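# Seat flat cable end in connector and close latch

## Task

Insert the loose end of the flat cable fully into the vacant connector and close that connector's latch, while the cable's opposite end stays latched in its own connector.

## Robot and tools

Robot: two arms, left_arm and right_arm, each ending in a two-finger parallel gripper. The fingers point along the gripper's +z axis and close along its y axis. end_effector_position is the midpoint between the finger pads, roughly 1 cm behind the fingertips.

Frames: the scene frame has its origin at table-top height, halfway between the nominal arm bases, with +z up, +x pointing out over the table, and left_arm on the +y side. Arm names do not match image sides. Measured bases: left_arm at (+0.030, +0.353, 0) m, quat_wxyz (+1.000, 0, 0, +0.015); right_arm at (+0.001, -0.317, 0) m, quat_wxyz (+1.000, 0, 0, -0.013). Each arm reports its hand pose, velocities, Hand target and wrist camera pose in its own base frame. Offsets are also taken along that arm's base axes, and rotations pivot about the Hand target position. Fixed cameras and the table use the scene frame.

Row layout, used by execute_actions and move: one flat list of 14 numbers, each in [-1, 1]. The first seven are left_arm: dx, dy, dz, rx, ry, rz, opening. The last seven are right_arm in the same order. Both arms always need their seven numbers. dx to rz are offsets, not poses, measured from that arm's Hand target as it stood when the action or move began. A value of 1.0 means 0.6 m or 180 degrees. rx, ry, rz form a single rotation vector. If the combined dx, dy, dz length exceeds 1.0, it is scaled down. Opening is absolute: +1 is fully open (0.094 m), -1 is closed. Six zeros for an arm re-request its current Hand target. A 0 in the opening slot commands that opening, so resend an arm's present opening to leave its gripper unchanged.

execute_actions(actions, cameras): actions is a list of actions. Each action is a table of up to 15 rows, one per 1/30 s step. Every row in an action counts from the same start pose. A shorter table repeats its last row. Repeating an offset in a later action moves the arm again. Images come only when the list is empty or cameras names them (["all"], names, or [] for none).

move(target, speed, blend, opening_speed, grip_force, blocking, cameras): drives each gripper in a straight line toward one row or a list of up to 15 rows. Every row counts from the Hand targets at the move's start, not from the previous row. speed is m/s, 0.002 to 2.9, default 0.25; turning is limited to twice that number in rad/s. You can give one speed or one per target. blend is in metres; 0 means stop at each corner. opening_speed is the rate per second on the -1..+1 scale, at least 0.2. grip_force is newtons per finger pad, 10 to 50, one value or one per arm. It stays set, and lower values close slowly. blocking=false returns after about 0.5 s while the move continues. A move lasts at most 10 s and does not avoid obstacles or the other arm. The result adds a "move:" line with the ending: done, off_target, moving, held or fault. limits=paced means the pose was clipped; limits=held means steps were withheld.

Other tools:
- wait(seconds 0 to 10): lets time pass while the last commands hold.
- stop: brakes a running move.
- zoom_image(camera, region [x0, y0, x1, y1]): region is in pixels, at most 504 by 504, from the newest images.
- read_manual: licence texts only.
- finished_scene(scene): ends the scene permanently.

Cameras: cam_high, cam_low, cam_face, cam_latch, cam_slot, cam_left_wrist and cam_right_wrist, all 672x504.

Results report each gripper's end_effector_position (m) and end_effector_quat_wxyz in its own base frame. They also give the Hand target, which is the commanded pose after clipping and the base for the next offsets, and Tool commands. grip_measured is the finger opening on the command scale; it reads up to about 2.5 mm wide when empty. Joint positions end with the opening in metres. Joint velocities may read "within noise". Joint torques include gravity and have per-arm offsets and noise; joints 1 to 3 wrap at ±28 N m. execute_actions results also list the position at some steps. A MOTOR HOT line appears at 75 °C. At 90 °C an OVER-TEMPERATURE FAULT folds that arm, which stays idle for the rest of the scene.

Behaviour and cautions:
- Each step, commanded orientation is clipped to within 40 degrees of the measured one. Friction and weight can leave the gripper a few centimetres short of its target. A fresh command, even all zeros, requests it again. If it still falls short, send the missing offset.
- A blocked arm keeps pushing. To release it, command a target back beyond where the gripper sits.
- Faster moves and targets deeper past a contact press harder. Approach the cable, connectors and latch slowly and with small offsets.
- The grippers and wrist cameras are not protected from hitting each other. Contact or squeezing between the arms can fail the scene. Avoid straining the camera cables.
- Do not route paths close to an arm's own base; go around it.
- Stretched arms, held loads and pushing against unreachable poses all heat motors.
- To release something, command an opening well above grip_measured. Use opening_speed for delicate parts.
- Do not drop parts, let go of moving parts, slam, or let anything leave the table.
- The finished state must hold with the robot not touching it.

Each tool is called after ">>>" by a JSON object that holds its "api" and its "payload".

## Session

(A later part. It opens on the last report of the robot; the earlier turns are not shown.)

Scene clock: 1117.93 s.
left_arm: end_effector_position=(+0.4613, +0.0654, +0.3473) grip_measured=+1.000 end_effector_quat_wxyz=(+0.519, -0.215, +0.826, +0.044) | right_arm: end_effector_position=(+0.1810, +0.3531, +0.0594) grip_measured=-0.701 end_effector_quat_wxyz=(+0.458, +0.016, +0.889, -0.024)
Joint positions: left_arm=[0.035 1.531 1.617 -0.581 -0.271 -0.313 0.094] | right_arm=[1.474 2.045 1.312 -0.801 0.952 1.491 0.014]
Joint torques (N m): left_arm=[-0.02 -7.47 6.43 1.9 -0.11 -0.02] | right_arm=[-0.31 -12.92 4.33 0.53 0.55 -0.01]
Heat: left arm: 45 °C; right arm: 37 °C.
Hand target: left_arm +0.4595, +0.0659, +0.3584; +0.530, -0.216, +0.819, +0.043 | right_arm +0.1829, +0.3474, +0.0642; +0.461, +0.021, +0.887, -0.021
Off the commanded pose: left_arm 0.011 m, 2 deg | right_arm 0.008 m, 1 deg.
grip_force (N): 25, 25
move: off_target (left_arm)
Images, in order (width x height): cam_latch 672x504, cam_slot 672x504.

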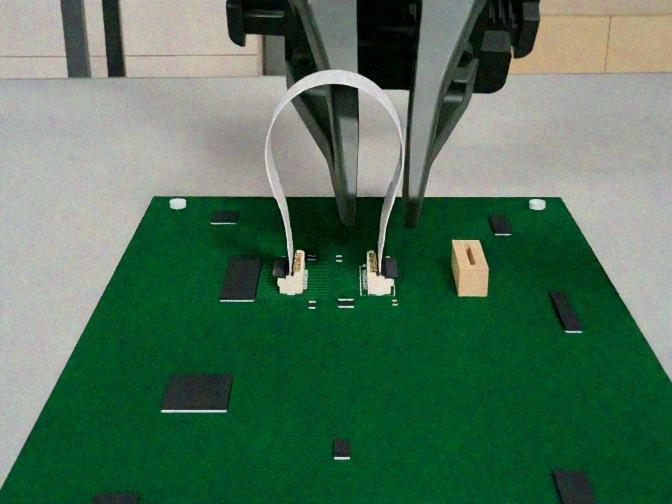

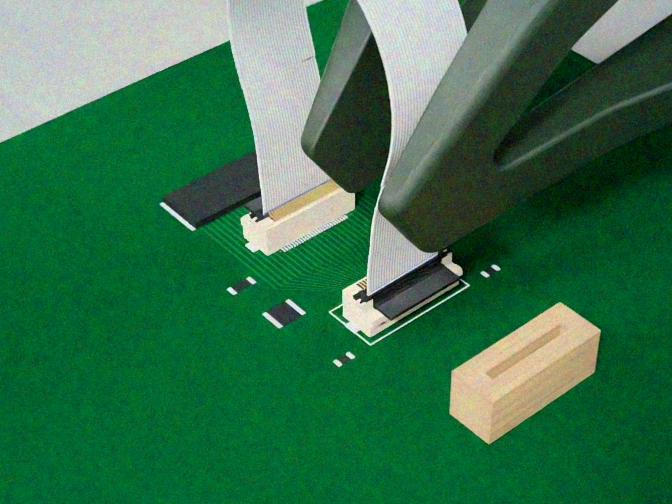

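>>> {"api": "zoom_image", "payload": {"camera": "cam_slot", "region": [335, 225, 425, 305]}}

>>> {"api": "zoom_image", "payload": {"camera": "cam_slot", "region": [235, 165, 375, 260]}}

>>> {"api": "execute_actions", "payload": {"actions": [], "cameras": ["cam_face", "cam_high", "cam_low"]}}

>>> {"api": "zoom_image", "payload": {"camera": "cam_face", "region": [220, 160, 340, 240]}}

Scaled by 5.600 from the camera's 672x504 image, which has a finer 960x720 frame.

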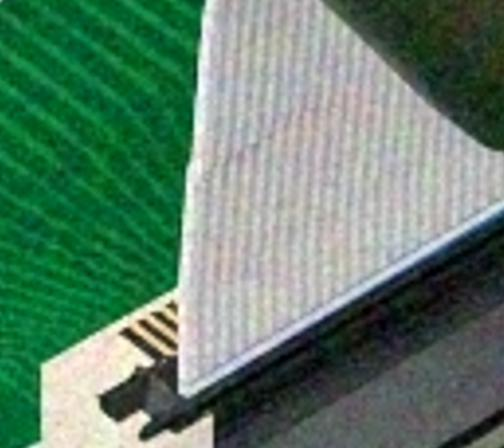

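Scaled by 3.600 from the camera's 672x504 image, which has a finer 960x720 frame.

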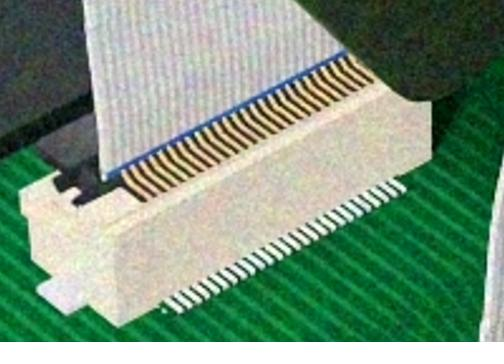

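Scene clock: 1133.80 s.
left_arm: end_effector_position=(+0.4613, +0.0654, +0.3473) grip_measured=+1.000 end_effector_quat_wxyz=(+0.519, -0.215, +0.826, +0.044) | right_arm: end_effector_position=(+0.1810, +0.3531, +0.0594) grip_measured=-0.701 end_effector_quat_wxyz=(+0.458, +0.016, +0.889, -0.024)
Joint positions: left_arm=[0.035 1.531 1.617 -0.581 -0.271 -0.313 0.094] | right_arm=[1.474 2.045 1.312 -0.801 0.952 1.491 0.014]
Joint velocities: within noise
Joint torques (N m): left_arm=[-0.01 -7.47 6.43 1.9 -0.11 -0.02] | right_arm=[-0.57 -12.93 4.26 0.52 0.55 0.03]
Heat: left arm: 45 °C; right arm: 37 °C.
Hand target: left_arm +0.4595, +0.0659, +0.3584; +0.530, -0.216, +0.819, +0.043 | right_arm +0.1830, +0.3474, +0.0643; +0.461, +0.021, +0.887, -0.021
Tool commands: left_gripper/opening=+1.0 right_gripper/opening=-0.7
Off the commanded pose: left_arm 0.011 m, 2 deg | right_arm 0.008 m, 1 deg.
grip_force (N): 25, 25
Images, in order (width x height): cam_high 672x504, cam_low 672x504, cam_face 672x504.

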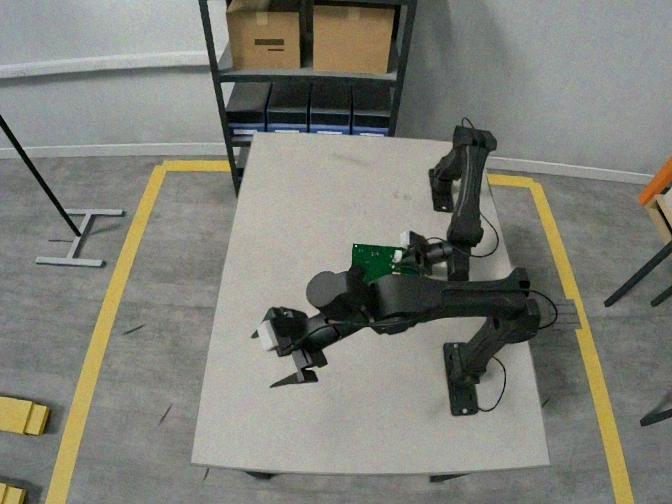

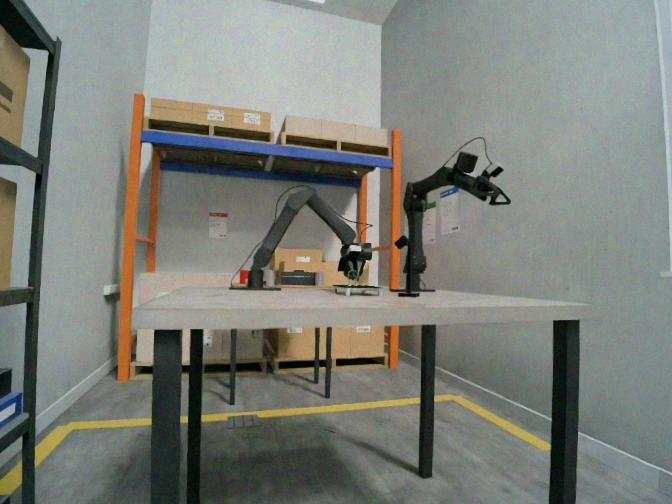

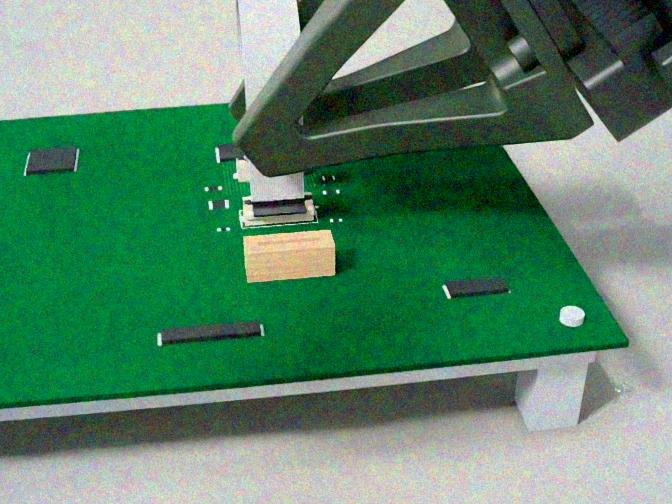

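Scaled by 4.200 from the camera's 672x504 image, which has a finer 960x720 frame.

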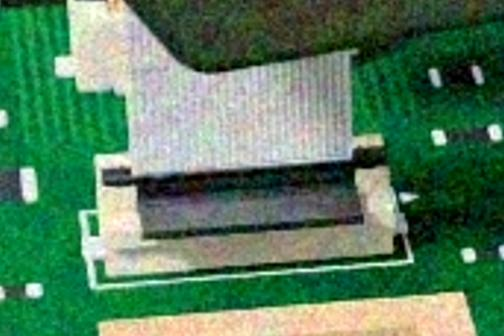

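>>> {"api": "move", "payload": {"target": [[0,0,0,0,0,0,1,0,0,0,0,0,0,-0.55],[0,0,0,0,0,0,1,-0.05,0.004,0.02,0,0,0,-0.55]], "speed": 0.04, "cameras": ["cam_latch", "cam_slot", "cam_face"]}}

Scene clock: 1166.40 s.
left_arm: end_effector_position=(+0.4613, +0.0654, +0.3473) grip_measured=+1.000 end_effector_quat_wxyz=(+0.519, -0.215, +0.826, +0.044) | right_arm: end_effector_position=(+0.1535, +0.3434, +0.0629) grip_measured=-0.552 end_effector_quat_wxyz=(+0.457, +0.013, +0.888, -0.036)
Joint positions: left_arm=[0.035 1.531 1.617 -0.581 -0.271 -0.313 0.094] | right_arm=[1.548 2.045 1.326 -0.951 0.95 1.628 0.021]
Joint torques (N m): left_arm=[-0.01 -7.46 6.43 1.9 -0.11 -0.02] | right_arm=[0.32 -11.85 9.09 0.01 0.52 0.01]
Heat: left arm: 45 °C; right arm: 37 °C.
Hand target: left_arm +0.4595, +0.0659, +0.3584; +0.530, -0.216, +0.819, +0.043 | right_arm +0.1529, +0.3498, +0.0763; +0.461, +0.021, +0.887, -0.021
Off the commanded pose: left_arm 0.011 m, 2 deg | right_arm 0.015 m, 2 deg.
grip_force (N): 25, 25
move: off_target (left_arm, right_arm)
Images, in order (width x height): cam_face 672x504, cam_latch 672x504, cam_slot 672x504.

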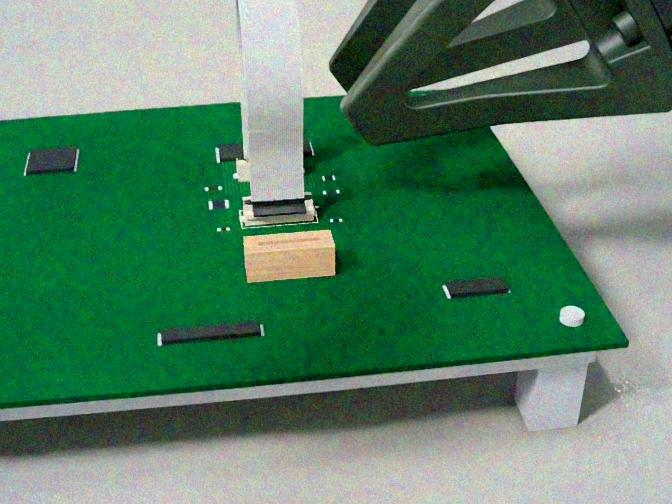

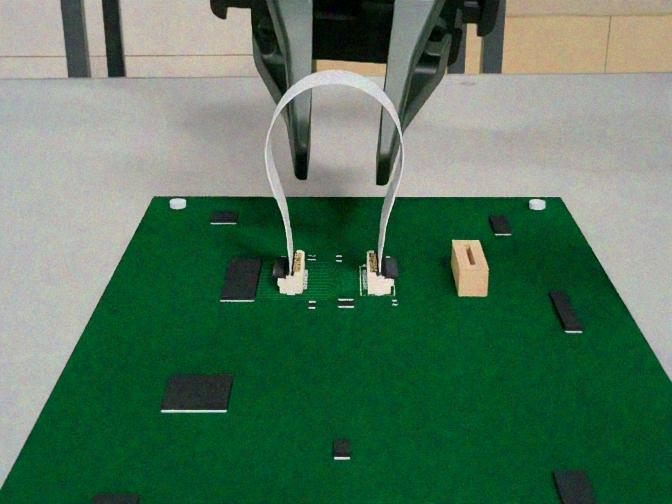

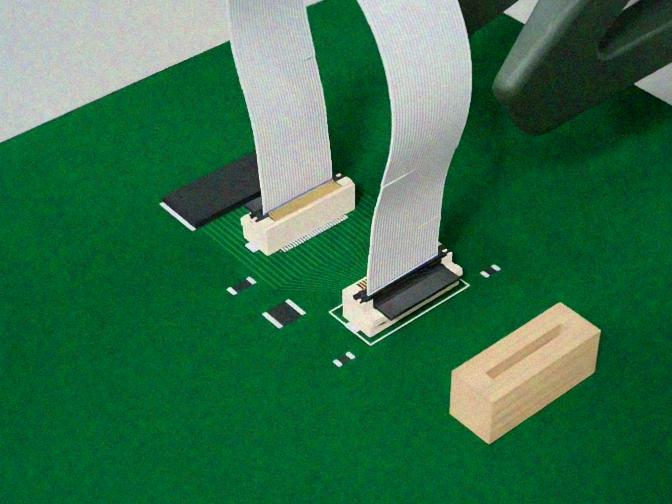

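>>> {"api": "zoom_image", "payload": {"camera": "cam_slot", "region": [325, 230, 475, 350]}}

>>> {"api": "zoom_image", "payload": {"camera": "cam_latch", "region": [270, 235, 410, 305]}}

>>> {"api": "zoom_image", "payload": {"camera": "cam_slot", "region": [225, 150, 375, 260]}}

>>> {"api": "zoom_image", "payload": {"camera": "cam_face", "region": [220, 140, 340, 240]}}

Scaled by 3.360 from the camera's 672x504 image, which has a finer 960x720 frame.

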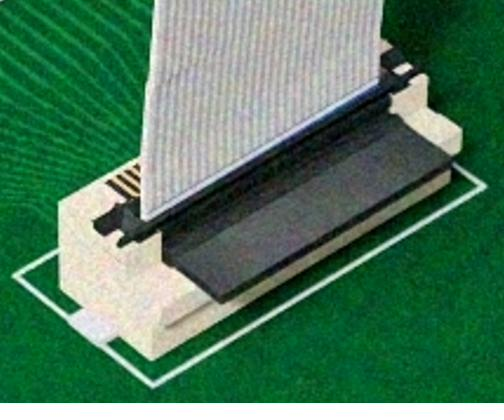

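Scaled by 3.600 from the camera's 672x504 image, which has a finer 960x720 frame.

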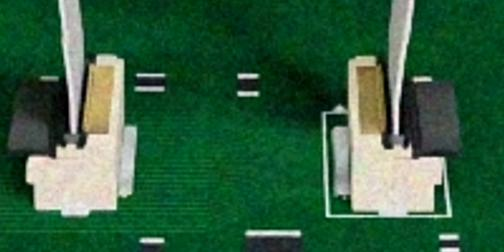

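Scaled by 3.360 from the camera's 672x504 image, which has a finer 960x720 frame.

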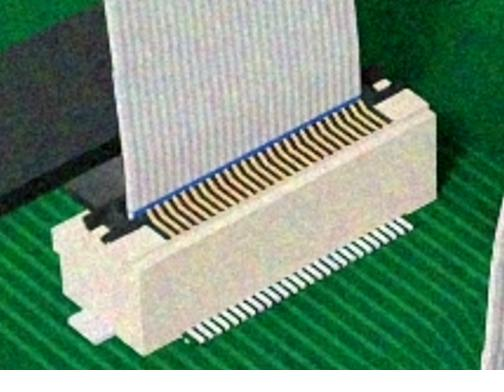

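Scaled by 4.200 from the camera's 672x504 image, which has a finer 960x720 frame.

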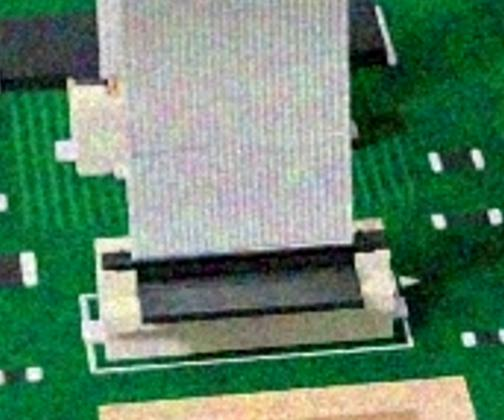

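>>> {"api": "finished_scene", "payload": {"scene": 2}}

The scene is finished: the task was done.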